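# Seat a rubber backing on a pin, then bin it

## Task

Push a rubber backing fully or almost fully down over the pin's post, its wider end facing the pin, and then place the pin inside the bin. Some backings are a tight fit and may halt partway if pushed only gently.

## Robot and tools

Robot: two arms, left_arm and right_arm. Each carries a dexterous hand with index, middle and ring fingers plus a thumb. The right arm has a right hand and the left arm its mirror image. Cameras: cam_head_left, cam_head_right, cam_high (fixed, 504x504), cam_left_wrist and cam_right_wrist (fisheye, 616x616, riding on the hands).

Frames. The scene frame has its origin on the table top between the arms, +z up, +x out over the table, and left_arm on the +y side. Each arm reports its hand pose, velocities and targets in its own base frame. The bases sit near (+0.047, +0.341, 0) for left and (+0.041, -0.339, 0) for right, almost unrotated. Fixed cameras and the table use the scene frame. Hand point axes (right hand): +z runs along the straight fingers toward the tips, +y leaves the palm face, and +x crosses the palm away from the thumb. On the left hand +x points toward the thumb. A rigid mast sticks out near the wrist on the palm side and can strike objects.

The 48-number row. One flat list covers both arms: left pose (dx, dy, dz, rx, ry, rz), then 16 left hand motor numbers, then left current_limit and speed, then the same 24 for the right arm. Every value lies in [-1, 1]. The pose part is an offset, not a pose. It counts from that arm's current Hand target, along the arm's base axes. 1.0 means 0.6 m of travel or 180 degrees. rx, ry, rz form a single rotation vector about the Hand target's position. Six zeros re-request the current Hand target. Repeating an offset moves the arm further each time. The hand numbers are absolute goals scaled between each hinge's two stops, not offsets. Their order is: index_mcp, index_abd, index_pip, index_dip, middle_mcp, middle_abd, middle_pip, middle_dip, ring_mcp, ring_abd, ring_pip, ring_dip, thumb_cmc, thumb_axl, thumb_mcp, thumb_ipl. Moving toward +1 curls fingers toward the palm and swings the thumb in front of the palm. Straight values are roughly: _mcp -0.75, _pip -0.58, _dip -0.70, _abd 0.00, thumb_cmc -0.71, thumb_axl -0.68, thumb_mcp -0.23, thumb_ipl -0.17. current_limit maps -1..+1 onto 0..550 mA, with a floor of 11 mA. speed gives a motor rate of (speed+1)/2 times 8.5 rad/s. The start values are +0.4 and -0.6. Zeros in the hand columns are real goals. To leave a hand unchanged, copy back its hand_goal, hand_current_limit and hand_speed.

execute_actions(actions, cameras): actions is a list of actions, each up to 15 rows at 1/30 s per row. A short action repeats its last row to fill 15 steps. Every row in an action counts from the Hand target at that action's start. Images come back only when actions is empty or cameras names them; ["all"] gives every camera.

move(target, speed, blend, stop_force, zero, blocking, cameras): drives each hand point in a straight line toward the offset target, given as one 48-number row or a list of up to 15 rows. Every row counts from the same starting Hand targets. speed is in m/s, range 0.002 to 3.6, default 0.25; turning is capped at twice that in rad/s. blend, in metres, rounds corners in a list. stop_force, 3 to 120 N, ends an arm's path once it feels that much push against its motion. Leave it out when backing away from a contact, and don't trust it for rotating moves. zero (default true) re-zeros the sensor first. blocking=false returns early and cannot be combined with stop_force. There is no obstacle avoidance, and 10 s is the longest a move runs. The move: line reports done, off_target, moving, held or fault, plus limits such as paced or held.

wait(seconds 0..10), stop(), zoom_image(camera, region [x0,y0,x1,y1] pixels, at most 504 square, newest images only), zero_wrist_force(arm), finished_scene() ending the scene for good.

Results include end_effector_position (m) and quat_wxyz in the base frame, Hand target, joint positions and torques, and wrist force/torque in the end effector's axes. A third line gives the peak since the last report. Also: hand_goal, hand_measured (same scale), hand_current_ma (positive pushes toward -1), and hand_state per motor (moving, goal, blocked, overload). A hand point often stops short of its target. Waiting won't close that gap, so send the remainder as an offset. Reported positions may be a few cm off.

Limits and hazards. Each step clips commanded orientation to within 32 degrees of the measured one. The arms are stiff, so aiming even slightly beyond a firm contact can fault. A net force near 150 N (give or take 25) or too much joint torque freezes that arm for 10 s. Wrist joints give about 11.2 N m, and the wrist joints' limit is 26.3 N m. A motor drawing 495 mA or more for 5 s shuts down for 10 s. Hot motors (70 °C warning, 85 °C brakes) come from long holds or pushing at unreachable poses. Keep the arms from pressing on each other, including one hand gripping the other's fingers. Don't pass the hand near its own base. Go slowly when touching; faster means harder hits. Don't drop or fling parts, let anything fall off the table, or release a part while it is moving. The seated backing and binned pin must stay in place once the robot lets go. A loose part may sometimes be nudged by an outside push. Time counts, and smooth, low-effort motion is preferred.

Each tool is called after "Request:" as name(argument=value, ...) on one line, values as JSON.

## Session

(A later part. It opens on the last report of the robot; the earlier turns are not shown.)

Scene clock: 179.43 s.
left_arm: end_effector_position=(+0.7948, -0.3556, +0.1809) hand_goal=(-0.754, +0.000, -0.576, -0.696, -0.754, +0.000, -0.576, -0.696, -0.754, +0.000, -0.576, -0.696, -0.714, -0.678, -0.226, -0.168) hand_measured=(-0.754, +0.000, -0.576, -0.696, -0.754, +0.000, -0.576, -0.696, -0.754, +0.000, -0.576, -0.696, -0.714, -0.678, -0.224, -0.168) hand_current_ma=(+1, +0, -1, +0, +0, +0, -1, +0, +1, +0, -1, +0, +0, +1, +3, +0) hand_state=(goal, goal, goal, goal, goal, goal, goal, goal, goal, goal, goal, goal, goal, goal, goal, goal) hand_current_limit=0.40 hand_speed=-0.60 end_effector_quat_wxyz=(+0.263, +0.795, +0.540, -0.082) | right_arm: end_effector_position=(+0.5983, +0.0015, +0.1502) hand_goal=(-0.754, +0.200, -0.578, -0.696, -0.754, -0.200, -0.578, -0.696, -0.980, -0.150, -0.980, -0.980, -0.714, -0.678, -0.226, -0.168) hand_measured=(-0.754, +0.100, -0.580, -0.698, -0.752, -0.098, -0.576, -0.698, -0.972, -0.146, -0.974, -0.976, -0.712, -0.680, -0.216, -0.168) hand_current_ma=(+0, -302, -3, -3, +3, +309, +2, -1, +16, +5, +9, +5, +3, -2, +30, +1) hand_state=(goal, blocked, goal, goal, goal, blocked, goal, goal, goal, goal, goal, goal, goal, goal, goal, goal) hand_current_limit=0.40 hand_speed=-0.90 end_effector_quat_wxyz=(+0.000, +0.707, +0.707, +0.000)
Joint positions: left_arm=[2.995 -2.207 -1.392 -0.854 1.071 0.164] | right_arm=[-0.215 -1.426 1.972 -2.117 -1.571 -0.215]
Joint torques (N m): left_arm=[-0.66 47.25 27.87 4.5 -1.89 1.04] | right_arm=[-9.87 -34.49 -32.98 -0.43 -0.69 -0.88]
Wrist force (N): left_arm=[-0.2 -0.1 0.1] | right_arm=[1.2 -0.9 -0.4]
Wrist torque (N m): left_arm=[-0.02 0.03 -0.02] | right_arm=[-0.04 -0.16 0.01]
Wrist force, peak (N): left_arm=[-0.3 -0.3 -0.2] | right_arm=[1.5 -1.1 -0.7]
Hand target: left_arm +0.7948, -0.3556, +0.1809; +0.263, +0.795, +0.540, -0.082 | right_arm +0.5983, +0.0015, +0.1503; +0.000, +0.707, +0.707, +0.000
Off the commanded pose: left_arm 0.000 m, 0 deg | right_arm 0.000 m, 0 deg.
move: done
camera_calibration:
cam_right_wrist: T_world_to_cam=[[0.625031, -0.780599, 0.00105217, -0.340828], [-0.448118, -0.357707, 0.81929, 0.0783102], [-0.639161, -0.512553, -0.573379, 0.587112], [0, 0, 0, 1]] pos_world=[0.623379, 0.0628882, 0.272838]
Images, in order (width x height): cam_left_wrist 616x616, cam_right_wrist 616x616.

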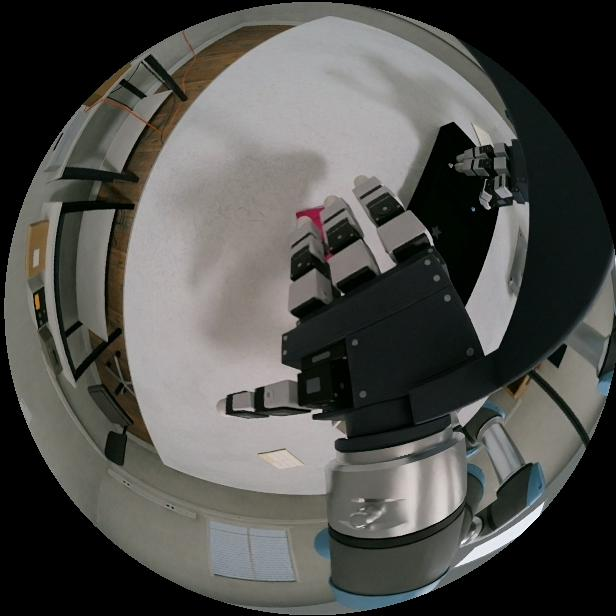

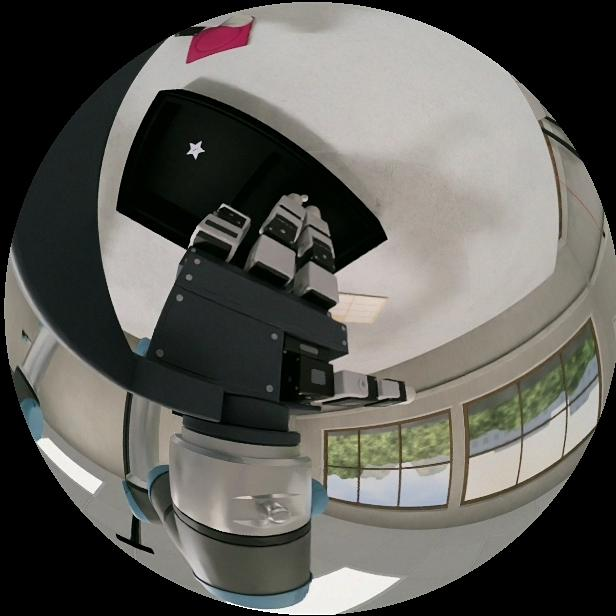

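Request:
move(target=[[0,0,0,0,0,0,-0.754,0,-0.576,-0.696,-0.754,0,-0.576,-0.696,-0.754,0,-0.576,-0.696,-0.714,-0.678,-0.226,-0.168,0.4,-0.6, 0,0,0.08,0,0,0, -0.754,0.0,-0.577,-0.696, -0.754,0.0,-0.577,-0.696, -0.98,-0.15,-0.98,-0.98, -0.714,-0.678,-0.226,-0.168, 0.4,-0.6],[0,0,0,0,0,0,-0.754,0,-0.576,-0.696,-0.754,0,-0.576,-0.696,-0.754,0,-0.576,-0.696,-0.714,-0.678,-0.226,-0.168,0.4,-0.6, -0.1833,-0.02,-0.04,0,0.25,0, -0.98,0,-0.98,-0.98, -0.085,0.25,0.685,-0.98, -0.98,0,-0.98,-0.98, 0.643,-0.678,0.281,-0.168, 0.4,-0.6],[0,0,0,0,0,0,-0.754,0,-0.576,-0.696,-0.754,0,-0.576,-0.696,-0.754,0,-0.576,-0.696,-0.714,-0.678,-0.226,-0.168,0.4,-0.6, -0.1833,-0.02,-0.16,0,0.25,0, -0.98,0,-0.98,-0.98, -0.085,0.25,0.685,-0.98, -0.98,0,-0.98,-0.98, 0.643,-0.678,0.281,-0.168, 0.4,-0.6]], speed=0.18, cameras=["cam_right_wrist", "cam_left_wrist"])

Request:
zoom_image(camera="cam_right_wrist", region=[340, 100, 460, 220])

Request:
zoom_image(camera="cam_left_wrist", region=[430, 130, 490, 190])

Scene clock: 189.20 s.
left_arm: end_effector_position=(+0.7948, -0.3556, +0.1809) hand_goal=(-0.754, +0.000, -0.576, -0.696, -0.754, +0.000, -0.576, -0.696, -0.754, +0.000, -0.576, -0.696, -0.714, -0.678, -0.226, -0.168) hand_measured=(-0.754, +0.000, -0.576, -0.696, -0.754, +0.000, -0.576, -0.696, -0.754, +0.000, -0.576, -0.696, -0.714, -0.678, -0.224, -0.168) hand_current_ma=(+1, +0, -1, +0, +0, +0, -1, +0, +1, +0, -1, +0, +0, +1, +3, +0) hand_state=(goal, goal, goal, goal, goal, goal, goal, goal, goal, goal, goal, goal, goal, goal, goal, goal) hand_current_limit=0.40 hand_speed=-0.60 end_effector_quat_wxyz=(+0.263, +0.795, +0.540, -0.082) | right_arm: end_effector_position=(+0.4884, -0.0105, +0.0543) hand_goal=(-0.980, +0.000, -0.980, -0.980, -0.086, +0.250, +0.684, -0.980, -0.980, +0.000, -0.980, -0.980, +0.642, -0.678, +0.280, -0.168) hand_measured=(-0.960, +0.002, -0.972, -0.976, -0.090, +0.246, +0.678, -0.978, -0.972, -0.002, -0.974, -0.976, +0.640, -0.678, +0.278, -0.168) hand_current_ma=(+52, +3, +14, +5, -7, -6, -11, +3, +16, -4, +9, +5, -4, -1, -3, +1) hand_state=(blocked, goal, goal, goal, goal, goal, goal, goal, goal, goal, goal, goal, goal, goal, goal, goal) hand_current_limit=0.40 hand_speed=-0.60 end_effector_quat_wxyz=(-0.270, +0.653, +0.653, -0.270)
Joint positions: left_arm=[2.995 -2.207 -1.392 -0.854 1.071 0.164] | right_arm=[-0.207 -1.159 1.711 -1.348 -1.717 -0.148]
Joint torques (N m): left_arm=[-1.12 47.19 28.35 4.37 -1.88 1.13] | right_arm=[3.52 -30.23 -3.44 -2.38 -0.36 -1.22]
Wrist force (N): left_arm=[-0.1 -0.2 0.1] | right_arm=[1.3 -1.1 0.2]
Wrist torque (N m): left_arm=[-0.03 0.02 -0.01] | right_arm=[0.06 -0.26 0.13]
Wrist force, peak (N): left_arm=[-0.3 -0.4 -0.1] | right_arm=[1.5 -2.6 -0.6]
Hand target: left_arm +0.7948, -0.3556, +0.1809; +0.263, +0.795, +0.540, -0.082 | right_arm +0.4884, -0.0105, +0.0543; -0.270, +0.653, +0.653, -0.270
Off the commanded pose: left_arm 0.000 m, 0 deg | right_arm 0.000 m, 0 deg.
move: done
camera_calibration:
cam_right_wrist: T_world_to_cam=[[0.442683, -0.780604, -0.441236, -0.168294], [0.262523, -0.357689, 0.896181, -0.247935], [-0.857388, -0.512558, 0.0465836, 0.528608], [0, 0, 0, 1]] pos_world=[0.592812, 0.0508882, 0.123313]
Images, in order (width x height): cam_left_wrist 616x616, cam_right_wrist 616x616.

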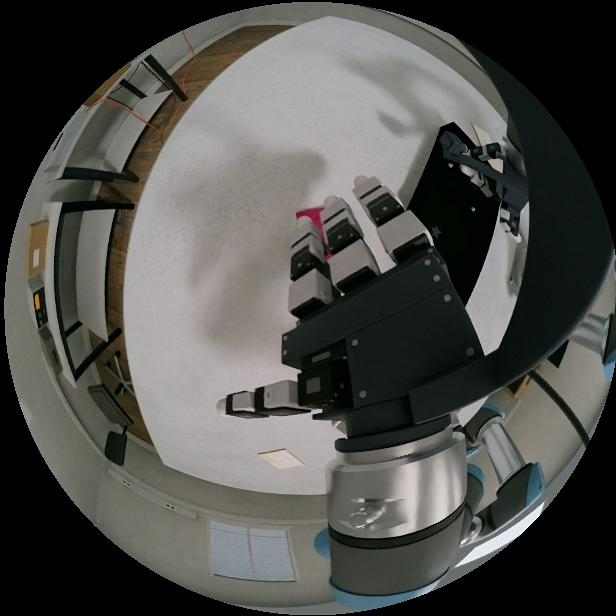

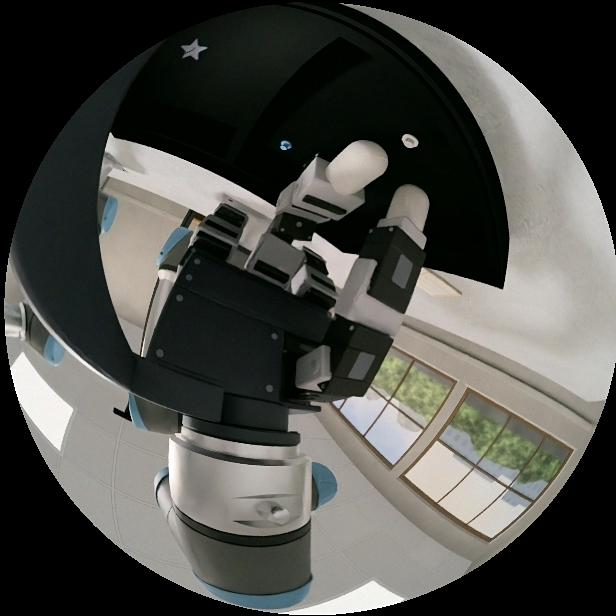

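Scaled by 4.200 from the camera's 616x616 image, which has a finer 880x880 frame.

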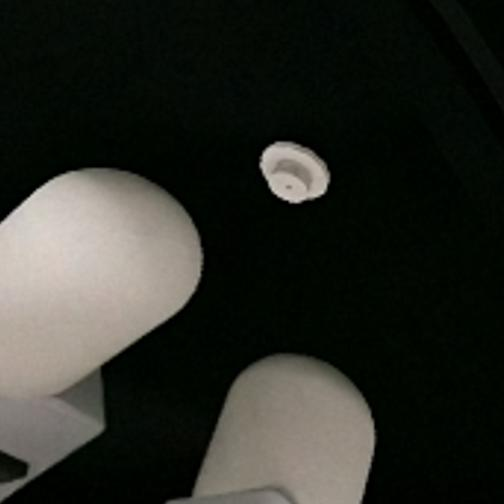

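Scaled by 8.400 from the camera's 616x616 image, which has a finer 880x880 frame.

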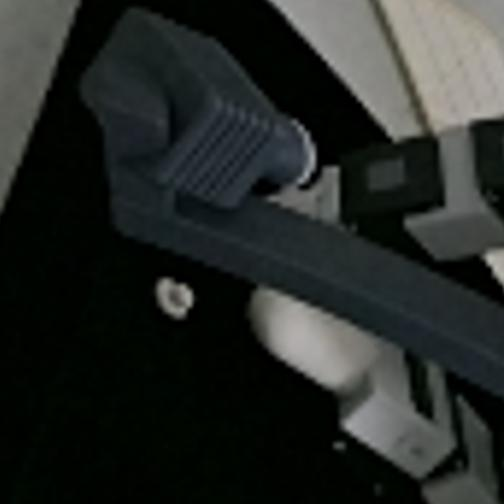

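Request:
move(target=[0,0,0,0,0,0,-0.754,0,-0.576,-0.696,-0.754,0,-0.576,-0.696,-0.754,0,-0.576,-0.696,-0.714,-0.678,-0.226,-0.168,0.4,-0.6, 0,0,-0.045,0,0,0, -0.95,0,-0.97,-0.97, -0.085,0.25,0.685,-0.98, -0.97,0,-0.97,-0.97, 0.643,-0.678,0.281,-0.168, 0.4,-0.8], speed=0.05, cameras=["cam_right_wrist"])

Request:
zoom_image(camera="cam_right_wrist", region=[340, 120, 440, 220])

Scene clock: 191.27 s.
left_arm: end_effector_position=(+0.7948, -0.3556, +0.1809) hand_goal=(-0.754, +0.000, -0.576, -0.696, -0.754, +0.000, -0.576, -0.696, -0.754, +0.000, -0.576, -0.696, -0.714, -0.678, -0.226, -0.168) hand_measured=(-0.754, +0.000, -0.576, -0.696, -0.754, +0.000, -0.576, -0.696, -0.754, +0.000, -0.576, -0.696, -0.714, -0.678, -0.224, -0.168) hand_current_ma=(+1, +0, -1, +0, +0, +0, -1, +0, +1, +0, -1, +0, +0, +1, +3, +0) hand_state=(goal, goal, goal, goal, goal, goal, goal, goal, goal, goal, goal, goal, goal, goal, goal, goal) hand_current_limit=0.40 hand_speed=-0.60 end_effector_quat_wxyz=(+0.263, +0.795, +0.540, -0.082) | right_arm: end_effector_position=(+0.4884, -0.0105, +0.0274) hand_goal=(-0.950, +0.000, -0.970, -0.970, -0.086, +0.250, +0.684, -0.980, -0.970, +0.000, -0.970, -0.970, +0.642, -0.678, +0.280, -0.168) hand_measured=(-0.942, +0.002, -0.970, -0.972, -0.090, +0.246, +0.678, -0.978, -0.964, -0.002, -0.970, -0.972, +0.640, -0.678, +0.278, -0.168) hand_current_ma=(+14, +3, +0, -3, -7, -6, -11, +3, +13, -4, +0, -3, -4, -1, -3, +1) hand_state=(goal, goal, goal, goal, goal, goal, goal, goal, goal, goal, goal, goal, goal, goal, goal, goal) hand_current_limit=0.40 hand_speed=-0.80 end_effector_quat_wxyz=(-0.270, +0.653, +0.653, -0.270)
Joint positions: left_arm=[2.995 -2.207 -1.392 -0.854 1.071 0.164] | right_arm=[-0.207 -1.124 1.739 -1.412 -1.717 -0.148]
Joint torques (N m): left_arm=[-0.8 47.12 28.24 4.37 -1.99 1.12] | right_arm=[2.81 -29.33 -3.18 -2.6 0.27 -0.71]
Wrist force (N): left_arm=[-0.1 -0.2 0.1] | right_arm=[1.7 -1.6 0.2]
Wrist torque (N m): left_arm=[-0.04 0.01 0.00] | right_arm=[-0.03 -0.30 0.16]
Wrist force, peak (N): left_arm=[-0.2 -0.4 -0.2] | right_arm=[1.7 -1.6 0.0]
Hand target: left_arm +0.7948, -0.3556, +0.1809; +0.263, +0.795, +0.540, -0.082 | right_arm +0.4884, -0.0105, +0.0273; -0.270, +0.653, +0.653, -0.270
Off the commanded pose: left_arm 0.000 m, 0 deg | right_arm 0.000 m, 0 deg.
move: done
camera_calibration:
cam_right_wrist: T_world_to_cam=[[0.442683, -0.780604, -0.441236, -0.180163], [0.262523, -0.357689, 0.896181, -0.223828], [-0.857388, -0.512558, 0.0465836, 0.529861], [0, 0, 0, 1]] pos_world=[0.592812, 0.0508882, 0.0964129]
Images, in order (width x height): cam_right_wrist 616x616.

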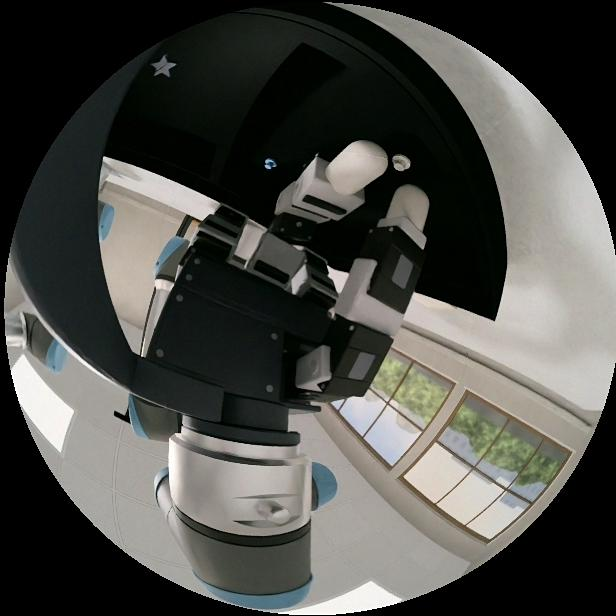

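Scaled by 5.040 from the camera's 616x616 image, which has a finer 880x880 frame.

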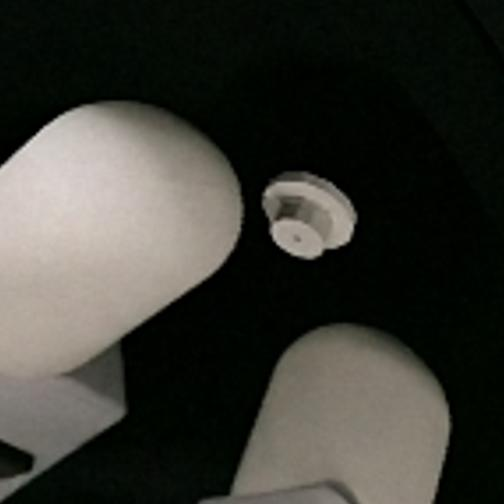

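Request:
move(target=[0,0,0,0,0,0,-0.754,0,-0.576,-0.696,-0.754,0,-0.576,-0.696,-0.754,0,-0.576,-0.696,-0.714,-0.678,-0.226,-0.168,0.4,-0.6, 0.001,0,-0.022,0,0,0, -0.95,0,-0.97,-0.97, -0.085,0.25,0.685,-0.98, -0.97,0,-0.97,-0.97, 0.643,-0.678,0.281,-0.168, 0.4,-0.8], speed=0.008, stop_force=3, cameras=["cam_right_wrist"])

Request:
zoom_image(camera="cam_right_wrist", region=[340, 120, 440, 220])

Scene clock: 193.33 s.
left_arm: end_effector_position=(+0.7948, -0.3556, +0.1809) hand_goal=(-0.754, +0.000, -0.576, -0.696, -0.754, +0.000, -0.576, -0.696, -0.754, +0.000, -0.576, -0.696, -0.714, -0.678, -0.226, -0.168) hand_measured=(-0.754, +0.000, -0.576, -0.696, -0.754, +0.000, -0.576, -0.696, -0.754, +0.000, -0.576, -0.696, -0.714, -0.678, -0.224, -0.168) hand_current_ma=(+1, +0, -1, +0, +0, +0, -1, +0, +1, +0, -1, +0, +0, +1, +3, +0) hand_state=(goal, goal, goal, goal, goal, goal, goal, goal, goal, goal, goal, goal, goal, goal, goal, goal) hand_current_limit=0.40 hand_speed=-0.60 end_effector_quat_wxyz=(+0.263, +0.795, +0.540, -0.082) | right_arm: end_effector_position=(+0.4885, -0.0105, +0.0239) hand_goal=(-0.950, +0.000, -0.970, -0.970, -0.086, +0.250, +0.684, -0.980, -0.970, +0.000, -0.970, -0.970, +0.642, -0.678, +0.280, -0.168) hand_measured=(-0.962, +0.002, -0.978, -0.968, -0.090, +0.246, +0.678, -0.978, -0.966, -0.002, -0.970, -0.972, +0.640, -0.678, +0.278, -0.168) hand_current_ma=(-24, +3, -13, +1, -7, -6, -11, +3, +8, -2, +0, -3, -4, -1, -3, +1) hand_state=(goal, goal, goal, goal, goal, goal, goal, goal, goal, goal, goal, goal, goal, goal, goal, goal) hand_current_limit=0.40 hand_speed=-0.80 end_effector_quat_wxyz=(-0.270, +0.653, +0.653, -0.270)
Joint positions: left_arm=[2.995 -2.207 -1.392 -0.854 1.071 0.164] | right_arm=[-0.207 -1.119 1.741 -1.419 -1.717 -0.148]
Joint torques (N m): left_arm=[-0.99 47 28.99 4.66 -1.84 1.24] | right_arm=[8.29 -44.05 -30.56 1.07 0.47 0.89]
Wrist force (N): left_arm=[-0.3 -0.2 -0.1] | right_arm=[1.3 -2.5 -0.5]
Wrist torque (N m): left_arm=[-0.02 0.04 -0.02] | right_arm=[0.09 -0.27 0.12]
Wrist force, peak (N): left_arm=[0.0 -0.4 -0.3] | right_arm=[1.3 -3.2 -2.9]
Hand target: left_arm +0.7948, -0.3556, +0.1809; +0.263, +0.795, +0.540, -0.082 | right_arm +0.4885, -0.0105, +0.0239; -0.270, +0.653, +0.653, -0.270 (not the last commanded pose)
Off the commanded pose: left_arm 0.000 m, 0 deg | right_arm 0.010 m, 0 deg.
move: contact (right_arm)
camera_calibration:
cam_right_wrist: T_world_to_cam=[[0.442663, -0.780576, -0.441306, -0.181813], [0.262557, -0.35775, 0.896147, -0.220767], [-0.857388, -0.512559, 0.0465829, 0.530059], [0, 0, 0, 1]] pos_world=[0.592912, 0.0507884, 0.0929129]
Images, in order (width x height): cam_right_wrist 616x616.

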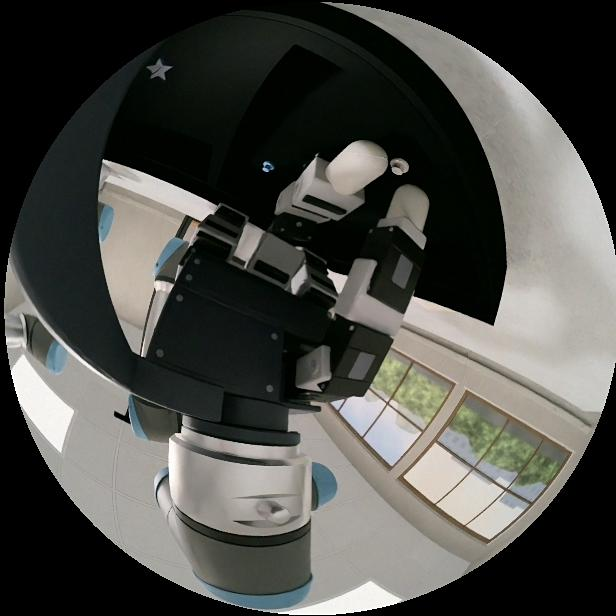

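Scaled by 5.040 from the camera's 616x616 image, which has a finer 880x880 frame.

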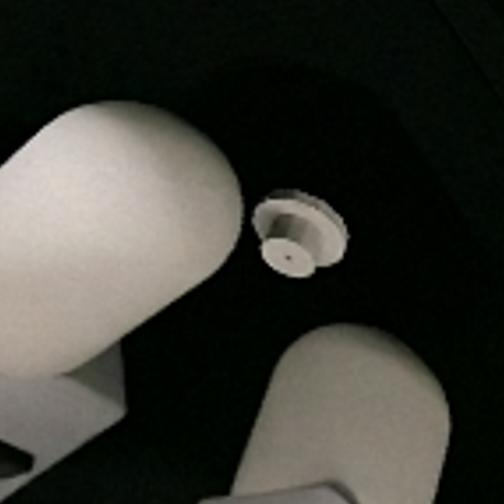

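Request:
move(target=[[0,0,0,0,0,0,-0.754,0,-0.576,-0.696,-0.754,0,-0.576,-0.696,-0.754,0,-0.576,-0.696,-0.714,-0.678,-0.226,-0.168,0.4,-0.6, 0,0,0.1,0,0,0, -0.95,0,-0.97,-0.97, -0.085,0.25,0.685,-0.98, -0.97,0,-0.97,-0.97, 0.643,-0.678,0.281,-0.168, 0.4,-0.6],[0,0,0,0,0,0,-0.754,0,-0.576,-0.696,-0.754,0,-0.576,-0.696,-0.754,0,-0.576,-0.696,-0.714,-0.678,-0.226,-0.168,0.4,-0.6, 0,0,0.1,0,0,0, -0.754,0,0.97,0.75, -0.085,0.25,0.685,-0.98, -0.754,0,0.97,0.75, 0.643,-0.678,0.281,-0.168, 0.4,-0.5]], speed=0.12, cameras=["cam_right_wrist"])

Scene clock: 196.87 s.
left_arm: end_effector_position=(+0.7948, -0.3556, +0.1809) hand_goal=(-0.754, +0.000, -0.576, -0.696, -0.754, +0.000, -0.576, -0.696, -0.754, +0.000, -0.576, -0.696, -0.714, -0.678, -0.226, -0.168) hand_measured=(-0.754, +0.000, -0.576, -0.696, -0.754, +0.000, -0.576, -0.696, -0.754, +0.000, -0.576, -0.696, -0.714, -0.678, -0.224, -0.168) hand_current_ma=(+1, +0, -1, +0, +0, +0, -1, +0, +1, +0, -1, +0, +0, +1, +3, +0) hand_state=(goal, goal, goal, goal, goal, goal, goal, goal, goal, goal, goal, goal, goal, goal, goal, goal) hand_current_limit=0.40 hand_speed=-0.60 end_effector_quat_wxyz=(+0.263, +0.795, +0.540, -0.082) | right_arm: end_effector_position=(+0.4885, -0.0105, +0.0840) hand_goal=(-0.754, +0.000, +0.970, +0.750, -0.086, +0.250, +0.684, -0.980, -0.754, +0.000, +0.970, +0.750, +0.642, -0.678, +0.280, -0.168) hand_measured=(-0.750, +0.000, +0.930, +0.744, -0.090, +0.246, +0.678, -0.978, -0.752, -0.002, +0.934, +0.742, +0.640, -0.678, +0.278, -0.168) hand_current_ma=(+6, +0, -109, -11, -7, -6, -11, +3, +4, -3, -100, -14, -3, -1, -3, +1) hand_state=(goal, goal, blocked, goal, goal, goal, goal, goal, goal, goal, blocked, goal, goal, goal, goal, goal) hand_current_limit=0.40 hand_speed=-0.50 end_effector_quat_wxyz=(-0.270, +0.653, +0.653, -0.270)
Joint positions: left_arm=[2.995 -2.207 -1.392 -0.854 1.071 0.164] | right_arm=[-0.207 -1.194 1.675 -1.278 -1.717 -0.148]
Joint torques (N m): left_arm=[-0.78 46.71 29.47 4.56 -1.89 1.22] | right_arm=[8.11 -34.12 -32.4 -2.43 -0.14 1.36]
Wrist force (N): left_arm=[0.0 -0.1 0.1] | right_arm=[1.3 -1.4 0.1]
Wrist torque (N m): left_arm=[-0.03 0.01 0.00] | right_arm=[0.08 -0.25 0.12]
Wrist force, peak (N): left_arm=[-0.3 -0.3 -0.2] | right_arm=[0.9 -9.8 -2.1]
Hand target: left_arm +0.7948, -0.3556, +0.1809; +0.263, +0.795, +0.540, -0.082 | right_arm +0.4885, -0.0105, +0.0839; -0.270, +0.653, +0.653, -0.270
Off the commanded pose: left_arm 0.000 m, 0 deg | right_arm 0.000 m, 0 deg.
move: done
camera_calibration:
cam_right_wrist: T_world_to_cam=[[0.442674, -0.780592, -0.441267, -0.155302], [0.262538, -0.357716, 0.896166, -0.274619], [-0.857388, -0.512559, 0.0465833, 0.527259], [0, 0, 0, 1]] pos_world=[0.592912, 0.0507883, 0.153013]
Images, in order (width x height): cam_right_wrist 616x616.

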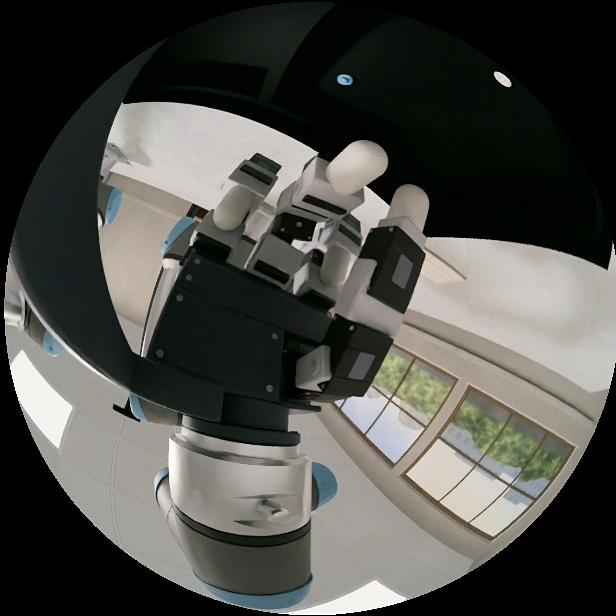

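Request:
wait(seconds=0, cameras=["all"])

Scene clock: 197.20 s.
left_arm: end_effector_position=(+0.7948, -0.3556, +0.1809) hand_goal=(-0.754, +0.000, -0.576, -0.696, -0.754, +0.000, -0.576, -0.696, -0.754, +0.000, -0.576, -0.696, -0.714, -0.678, -0.226, -0.168) hand_measured=(-0.754, +0.000, -0.576, -0.696, -0.754, +0.000, -0.576, -0.696, -0.754, +0.000, -0.576, -0.696, -0.714, -0.678, -0.224, -0.168) hand_current_ma=(+1, +0, -1, +0, +0, +0, -1, +0, +1, +0, -1, +0, +0, +1, +3, +0) hand_state=(goal, goal, goal, goal, goal, goal, goal, goal, goal, goal, goal, goal, goal, goal, goal, goal) hand_current_limit=0.40 hand_speed=-0.60 end_effector_quat_wxyz=(+0.263, +0.795, +0.540, -0.082) | right_arm: end_effector_position=(+0.4885, -0.0105, +0.0840) hand_goal=(-0.754, +0.000, +0.970, +0.750, -0.086, +0.250, +0.684, -0.980, -0.754, +0.000, +0.970, +0.750, +0.642, -0.678, +0.280, -0.168) hand_measured=(-0.750, +0.000, +0.930, +0.744, -0.090, +0.246, +0.678, -0.978, -0.752, -0.002, +0.934, +0.742, +0.640, -0.678, +0.278, -0.168) hand_current_ma=(+6, +0, -109, -11, -7, -6, -11, +3, +4, -3, -100, -14, -3, -1, -3, +1) hand_state=(goal, goal, blocked, goal, goal, goal, goal, goal, goal, goal, blocked, goal, goal, goal, goal, goal) hand_current_limit=0.40 hand_speed=-0.50 end_effector_quat_wxyz=(-0.270, +0.653, +0.653, -0.270)
Joint positions: left_arm=[2.995 -2.207 -1.392 -0.854 1.071 0.164] | right_arm=[-0.207 -1.194 1.675 -1.278 -1.717 -0.148]
Joint torques (N m): left_arm=[-0.55 46.39 28.43 4.56 -1.95 1.23] | right_arm=[8.07 -30.86 -31.87 -2.4 -0.13 1.32]
Wrist force (N): left_arm=[-0.1 -0.2 0.1] | right_arm=[1.3 -1.6 0.2]
Wrist torque (N m): left_arm=[-0.04 0.01 0.00] | right_arm=[0.05 -0.25 0.12]
Wrist force, peak (N): left_arm=[-0.2 -0.3 0.0] | right_arm=[1.6 -1.6 0.2]
Hand target: left_arm +0.7948, -0.3556, +0.1809; +0.263, +0.795, +0.540, -0.082 | right_arm +0.4885, -0.0105, +0.0839; -0.270, +0.653, +0.653, -0.270
Off the commanded pose: left_arm 0.000 m, 0 deg | right_arm 0.000 m, 0 deg.
camera_calibration:
cam_right_wrist: T_world_to_cam=[[0.442674, -0.780592, -0.441267, -0.155302], [0.262538, -0.357716, 0.896166, -0.274619], [-0.857388, -0.512559, 0.0465833, 0.527259], [0, 0, 0, 1]] pos_world=[0.592912, 0.0507883, 0.153013]

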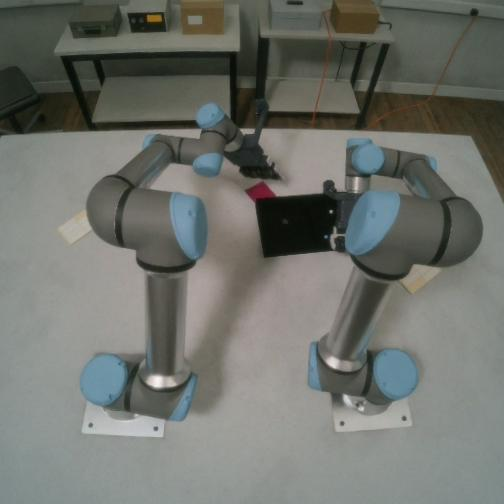

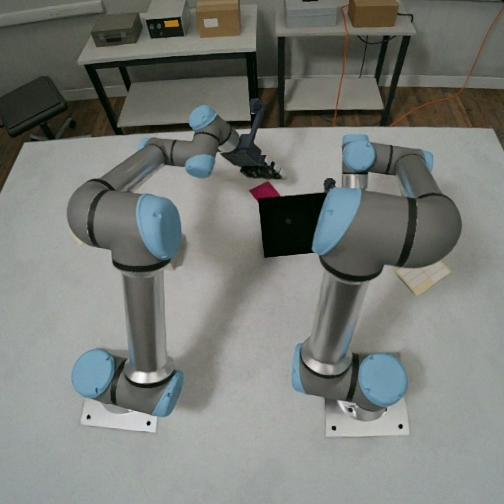

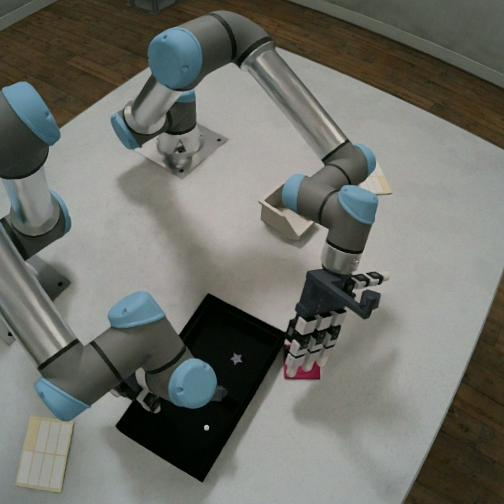

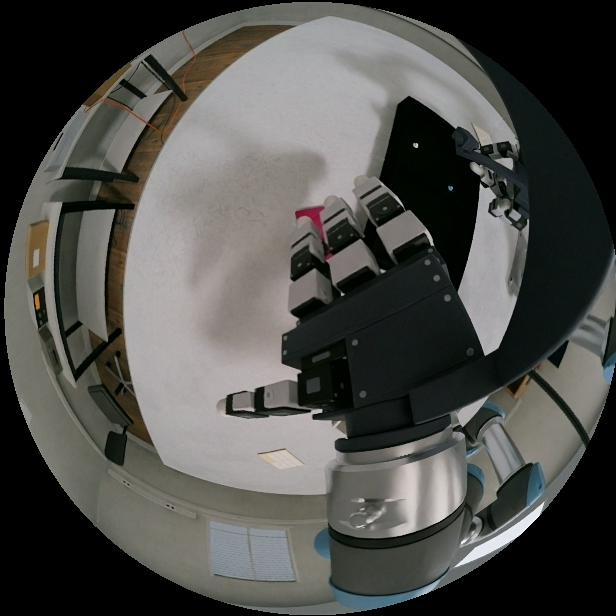

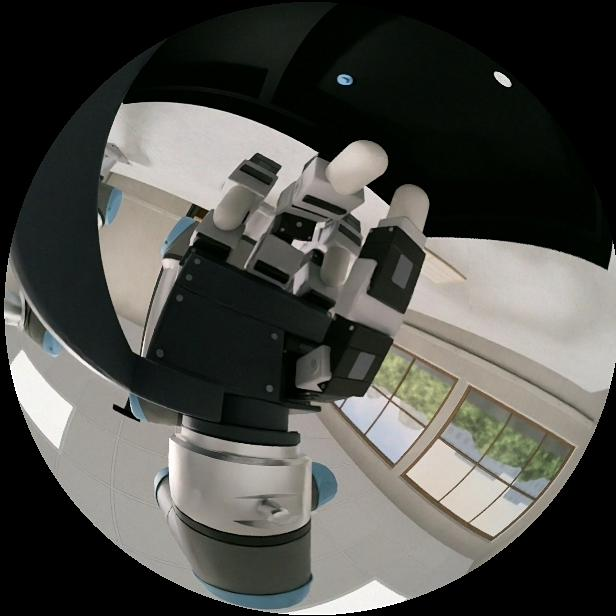

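Request:
zoom_image(camera="cam_high", region=[100, 280, 300, 480])

Request:
zoom_image(camera="cam_left_wrist", region=[340, 90, 500, 250])

Scaled by 2.520 from the camera's 504x504 image, which has a finer 720x720 frame.

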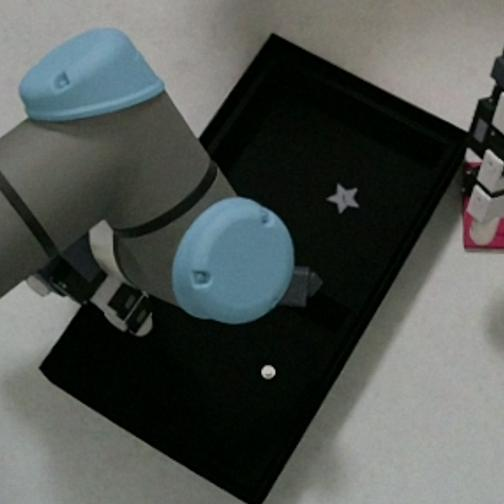

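Scaled by 3.150 from the camera's 616x616 image, which has a finer 880x880 frame.

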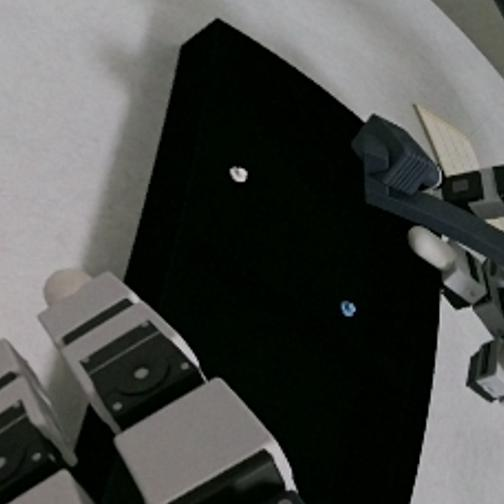

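Request:
execute_actions(actions=[], cameras=["all"])

Scene clock: 198.57 s.
left_arm: end_effector_position=(+0.7948, -0.3556, +0.1809) hand_goal=(-0.754, +0.000, -0.576, -0.696, -0.754, +0.000, -0.576, -0.696, -0.754, +0.000, -0.576, -0.696, -0.714, -0.678, -0.226, -0.168) hand_measured=(-0.754, +0.000, -0.576, -0.696, -0.754, +0.000, -0.576, -0.696, -0.754, +0.000, -0.576, -0.696, -0.714, -0.678, -0.224, -0.168) hand_current_ma=(+1, +0, -1, +0, +0, +0, -1, +0, +1, +0, -1, +0, +0, +1, +3, +0) hand_state=(goal, goal, goal, goal, goal, goal, goal, goal, goal, goal, goal, goal, goal, goal, goal, goal) hand_current_limit=0.40 hand_speed=-0.60 end_effector_quat_wxyz=(+0.263, +0.795, +0.540, -0.082) | right_arm: end_effector_position=(+0.4885, -0.0105, +0.0839) hand_goal=(-0.754, +0.000, +0.970, +0.750, -0.086, +0.250, +0.684, -0.980, -0.754, +0.000, +0.970, +0.750, +0.642, -0.678, +0.280, -0.168) hand_measured=(-0.750, +0.000, +0.930, +0.744, -0.090, +0.246, +0.678, -0.978, -0.752, -0.002, +0.934, +0.742, +0.640, -0.678, +0.278, -0.168) hand_current_ma=(+6, +0, -109, -11, -7, -6, -11, +3, +4, -3, -100, -14, -3, -1, -3, +1) hand_state=(goal, goal, blocked, goal, goal, goal, goal, goal, goal, goal, blocked, goal, goal, goal, goal, goal) hand_current_limit=0.40 hand_speed=-0.50 end_effector_quat_wxyz=(-0.270, +0.653, +0.653, -0.270)
Joint positions: left_arm=[2.995 -2.207 -1.392 -0.854 1.071 0.164] | right_arm=[-0.207 -1.194 1.675 -1.278 -1.717 -0.148]
Joint velocities: within noise
Joint torques (N m): left_arm=[-0.37 47.29 29.17 4.41 -1.85 1.18] | right_arm=[4.27 -27.09 -30.94 -2.06 -0.62 1.44]
Motor temperatures (°C): left_arm=[27 27 34 42 41 39] | right_arm=[38 33 37 39 41 41]
Wrist force (N): left_arm=[0.0 -0.3 0.0] | right_arm=[1.3 -1.2 0.3]
Wrist torque (N m): left_arm=[-0.05 0.01 0.00] | right_arm=[0.09 -0.25 0.13]
Wrist force, peak (N): left_arm=[-0.2 -0.3 -0.2] | right_arm=[1.6 -1.6 0.0]
Hand target: left_arm +0.7948, -0.3556, +0.1809; +0.263, +0.795, +0.540, -0.082 | right_arm +0.4885, -0.0105, +0.0839; -0.270, +0.653, +0.653, -0.270
Off the commanded pose: left_arm 0.000 m, 0 deg | right_arm 0.000 m, 0 deg.
camera_calibration:
cam_right_wrist: T_world_to_cam=[[0.442663, -0.780576, -0.441306, -0.155334], [0.262557, -0.35775, 0.896147, -0.274536], [-0.857388, -0.512559, 0.0465829, 0.527264], [0, 0, 0, 1]] pos_world=[0.592912, 0.0507884, 0.152913]

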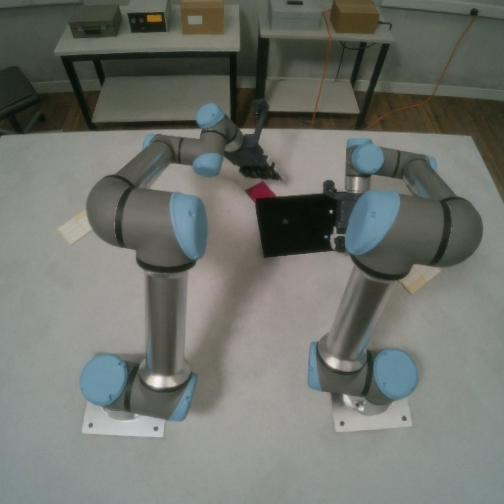

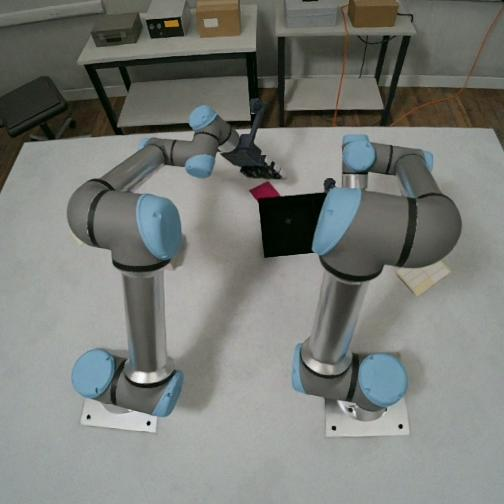

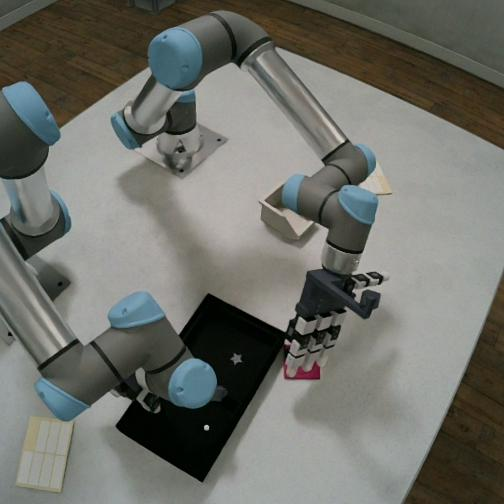

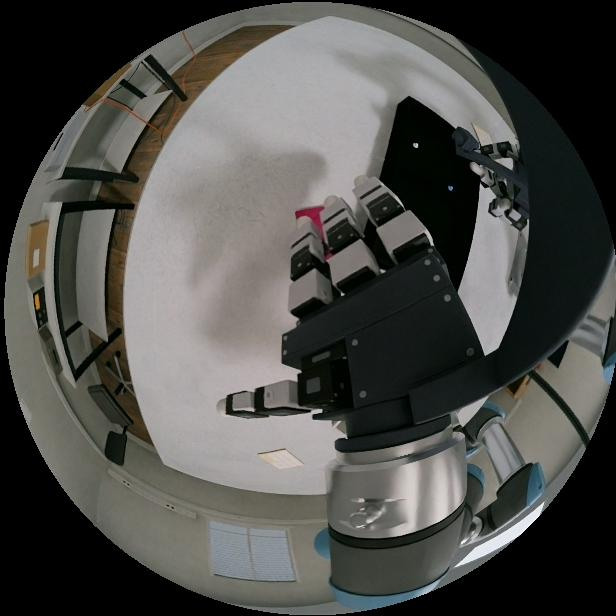

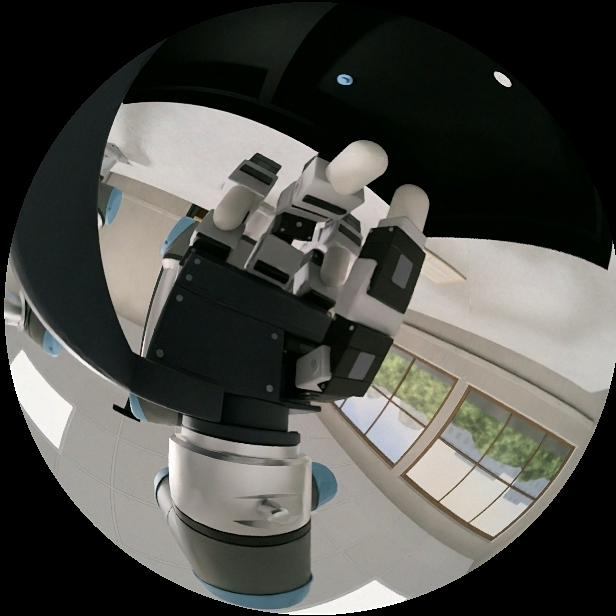

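Request:
move(target=[0,0,0,0,0,0,-0.754,0,-0.576,-0.696,-0.754,0,-0.576,-0.696,-0.754,0,-0.576,-0.696,-0.714,-0.678,-0.226,-0.168,0.4,-0.6, 0.1587,0.0323,0,0,0,0.0333, -0.754,0,0.93,0.75, -0.085,0.25,0.685,-0.98, -0.754,0,0.93,0.75, 0.643,-0.678,0.281,-0.168, 0.4,-0.8], speed=0.15, cameras=["cam_right_wrist","cam_high","cam_left_wrist"])

Scene clock: 203.67 s.
left_arm: end_effector_position=(+0.7948, -0.3556, +0.1809) hand_goal=(-0.754, +0.000, -0.576, -0.696, -0.754, +0.000, -0.576, -0.696, -0.754, +0.000, -0.576, -0.696, -0.714, -0.678, -0.226, -0.168) hand_measured=(-0.754, +0.000, -0.576, -0.696, -0.754, +0.000, -0.576, -0.696, -0.754, +0.000, -0.576, -0.696, -0.714, -0.678, -0.224, -0.168) hand_current_ma=(+1, +0, -1, +0, +0, +0, -1, +0, +1, +0, -1, +0, +0, +1, +3, +0) hand_state=(goal, goal, goal, goal, goal, goal, goal, goal, goal, goal, goal, goal, goal, goal, goal, goal) hand_current_limit=0.40 hand_speed=-0.60 end_effector_quat_wxyz=(+0.263, +0.795, +0.540, -0.082) | right_arm: end_effector_position=(+0.5837, +0.0088, +0.0839) hand_goal=(-0.754, +0.000, +0.930, +0.750, -0.086, +0.250, +0.684, -0.980, -0.754, +0.000, +0.930, +0.750, +0.642, -0.678, +0.280, -0.168) hand_measured=(-0.750, +0.000, +0.922, +0.744, -0.090, +0.246, +0.678, -0.978, -0.752, -0.002, +0.924, +0.744, +0.640, -0.678, +0.278, -0.168) hand_current_ma=(+6, +0, -13, -9, -7, -6, -11, +3, +4, -3, -11, -11, -3, -1, -3, +1) hand_state=(goal, goal, goal, goal, goal, goal, goal, goal, goal, goal, goal, goal, goal, goal, goal, goal) hand_current_limit=0.40 hand_speed=-0.80 end_effector_quat_wxyz=(-0.256, +0.618, +0.687, -0.284)
Joint positions: left_arm=[2.995 -2.207 -1.392 -0.854 1.071 0.164] | right_arm=[-0.135 -0.988 1.358 -1.17 -1.739 -0.171]
Joint torques (N m): left_arm=[-1.5 46.79 29.14 4.53 -1.85 1.38] | right_arm=[13.65 -36.68 -33.46 1.25 -1.81 -1.41]
Wrist force (N): left_arm=[0.0 -0.3 0.0] | right_arm=[1.3 -1.4 0.0]
Wrist torque (N m): left_arm=[-0.05 0.00 0.01] | right_arm=[0.09 -0.23 0.23]
Wrist force, peak (N): left_arm=[-0.2 -0.5 0.0] | right_arm=[1.2 -2.0 0.8]
Hand target: left_arm +0.7948, -0.3556, +0.1809; +0.263, +0.795, +0.540, -0.082 | right_arm +0.5837, +0.0088, +0.0839; -0.256, +0.618, +0.687, -0.284
Off the commanded pose: left_arm 0.000 m, 0 deg | right_arm 0.000 m, 0 deg.
move: done
camera_calibration:
cam_right_wrist: T_world_to_cam=[[0.521811, -0.730072, -0.441258, -0.228966], [0.298381, -0.328388, 0.896176, -0.313743], [-0.799176, -0.599297, 0.046483, 0.585656], [0, 0, 0, 1]] pos_world=[0.681134, 0.0807908, 0.152913]
Images, in order (width x height): cam_high 504x504, cam_left_wrist 616x616, cam_right_wrist 616x616.

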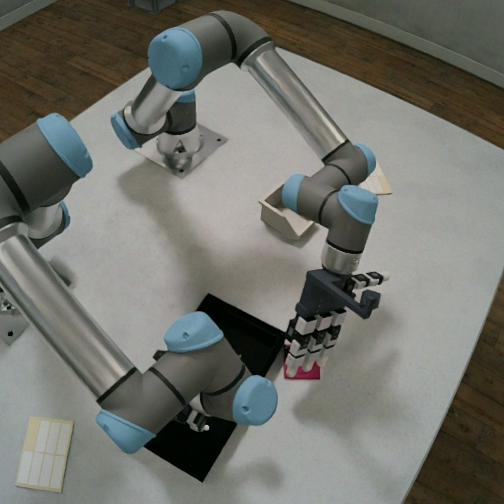

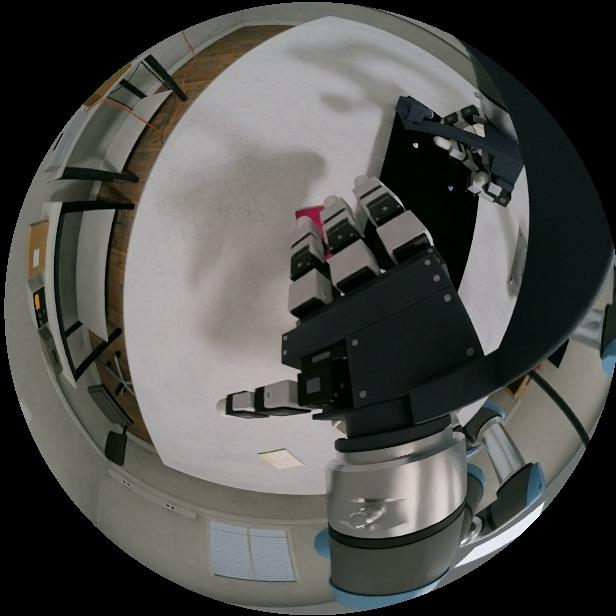

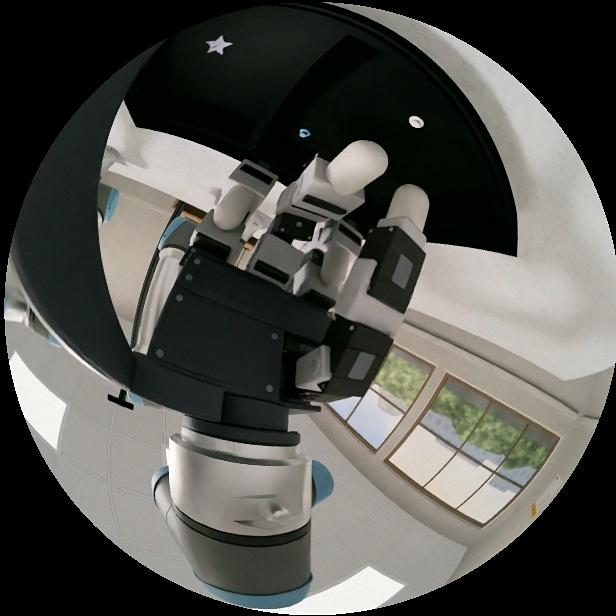

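Request:
zoom_image(camera="cam_right_wrist", region=[280, 60, 480, 260])

Request:
zoom_image(camera="cam_left_wrist", region=[380, 90, 540, 250])

Scaled by 2.520 from the camera's 616x616 image, which has a finer 880x880 frame.

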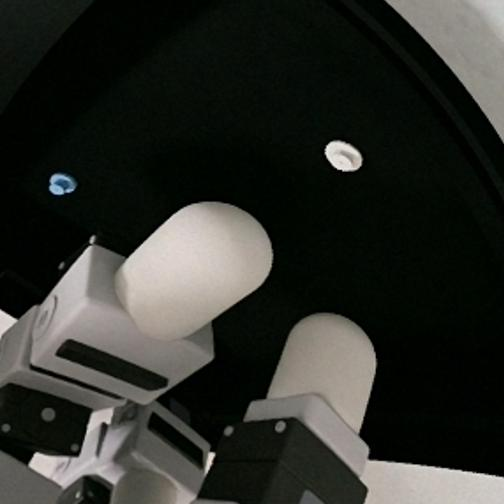

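Scaled by 3.150 from the camera's 616x616 image, which has a finer 880x880 frame.

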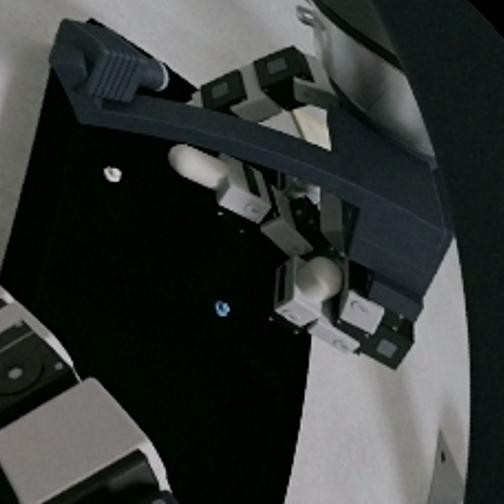

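Request:
move(target=[0,0,0,0,0,0,-0.754,0,-0.576,-0.696,-0.754,0,-0.576,-0.696,-0.754,0,-0.576,-0.696,-0.714,-0.678,-0.226,-0.168,0.4,-0.6, 0.004,0.0043,-0.0867,0,0,0, -0.754,0,0.93,0.75, -0.085,0.25,0.685,-0.98, -0.754,0,0.93,0.75, 0.643,-0.678,0.281,-0.168, 0.4,-0.8], speed=0.1, stop_force=6, cameras=["cam_right_wrist","cam_left_wrist"])

Request:
zoom_image(camera="cam_right_wrist", region=[280, 100, 480, 300])

Request:
zoom_image(camera="cam_left_wrist", region=[380, 90, 540, 250])

Scene clock: 206.13 s.
left_arm: end_effector_position=(+0.7948, -0.3556, +0.1809) hand_goal=(-0.754, +0.000, -0.576, -0.696, -0.754, +0.000, -0.576, -0.696, -0.754, +0.000, -0.576, -0.696, -0.714, -0.678, -0.226, -0.168) hand_measured=(-0.754, +0.000, -0.576, -0.696, -0.754, +0.000, -0.576, -0.696, -0.754, +0.000, -0.576, -0.696, -0.714, -0.678, -0.224, -0.168) hand_current_ma=(+1, +0, -1, +0, +0, +0, -1, +0, +1, +0, -1, +0, +0, +1, +3, +0) hand_state=(goal, goal, goal, goal, goal, goal, goal, goal, goal, goal, goal, goal, goal, goal, goal, goal) hand_current_limit=0.40 hand_speed=-0.60 end_effector_quat_wxyz=(+0.263, +0.795, +0.540, -0.082) | right_arm: end_effector_position=(+0.5861, +0.0114, +0.0319) hand_goal=(-0.754, +0.000, +0.930, +0.750, -0.086, +0.250, +0.684, -0.980, -0.754, +0.000, +0.930, +0.750, +0.642, -0.678, +0.280, -0.168) hand_measured=(-0.750, +0.000, +0.922, +0.744, -0.090, +0.246, +0.678, -0.978, -0.752, -0.002, +0.924, +0.744, +0.640, -0.678, +0.278, -0.168) hand_current_ma=(+6, +0, -13, -9, -7, -6, -11, +3, +4, -3, -11, -11, -3, -1, -3, +1) hand_state=(goal, goal, goal, goal, goal, goal, goal, goal, goal, goal, goal, goal, goal, goal, goal, goal) hand_current_limit=0.40 hand_speed=-0.80 end_effector_quat_wxyz=(-0.256, +0.618, +0.687, -0.284)
Joint positions: left_arm=[2.995 -2.207 -1.392 -0.854 1.071 0.164] | right_arm=[-0.13 -0.932 1.407 -1.276 -1.736 -0.168]
Joint torques (N m): left_arm=[-0.91 47.33 29.53 4.5 -1.9 1.26] | right_arm=[12.89 -37.49 -4.57 -2.59 0.72 1.62]
Wrist force (N): left_arm=[-0.1 -0.3 -0.2] | right_arm=[1.3 -1.3 0.2]
Wrist torque (N m): left_arm=[-0.02 0.01 0.00] | right_arm=[0.09 -0.24 0.13]
Wrist force, peak (N): left_arm=[-0.3 -0.5 -0.2] | right_arm=[1.2 -2.3 -0.5]
Hand target: left_arm +0.7948, -0.3556, +0.1809; +0.263, +0.795, +0.540, -0.082 | right_arm +0.5861, +0.0114, +0.0319; -0.256, +0.618, +0.687, -0.284
Off the commanded pose: left_arm 0.000 m, 0 deg | right_arm 0.000 m, 0 deg.
move: done
camera_calibration:
cam_right_wrist: T_world_to_cam=[[0.52176, -0.730081, -0.441303, -0.251278], [0.298479, -0.328372, 0.896148, -0.2671], [-0.799172, -0.599294, 0.0465824, 0.591616], [0, 0, 0, 1]] pos_world=[0.683634, 0.0833907, 0.100913]
Images, in order (width x height): cam_left_wrist 616x616, cam_right_wrist 616x616.

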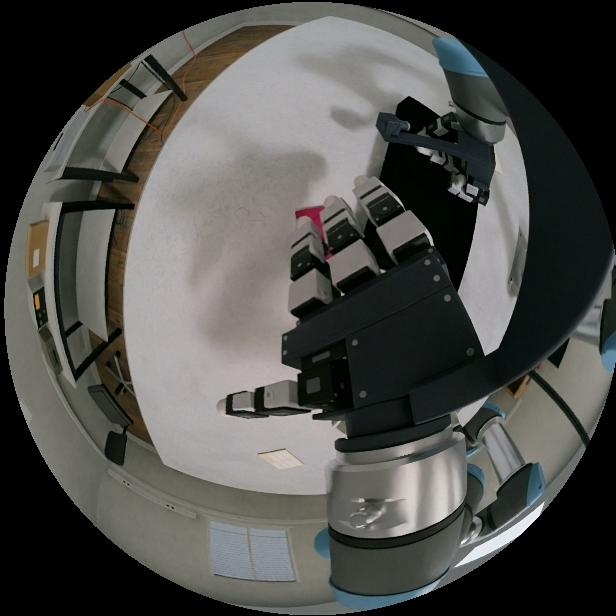

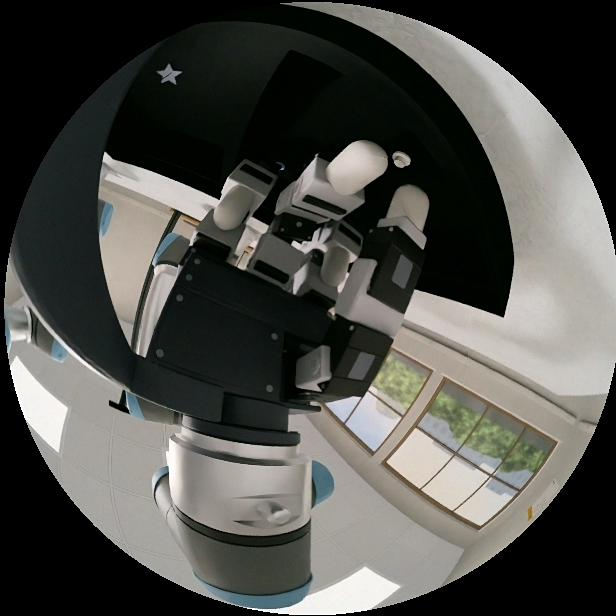

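Scaled by 2.520 from the camera's 616x616 image, which has a finer 880x880 frame.

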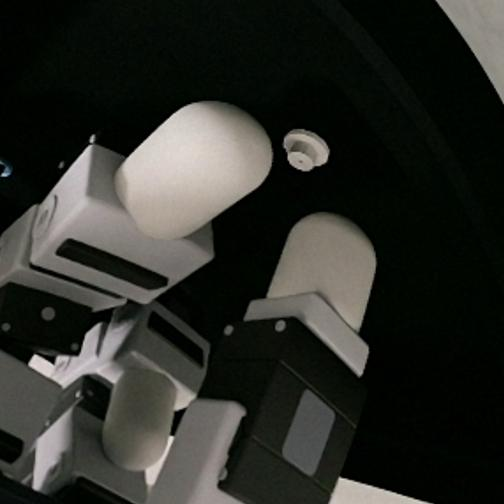

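Scaled by 3.150 from the camera's 616x616 image, which has a finer 880x880 frame.

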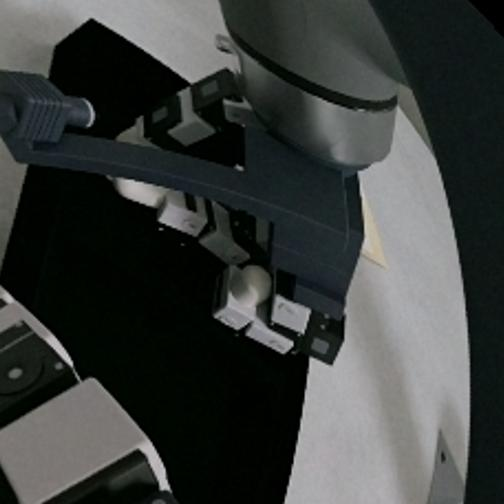

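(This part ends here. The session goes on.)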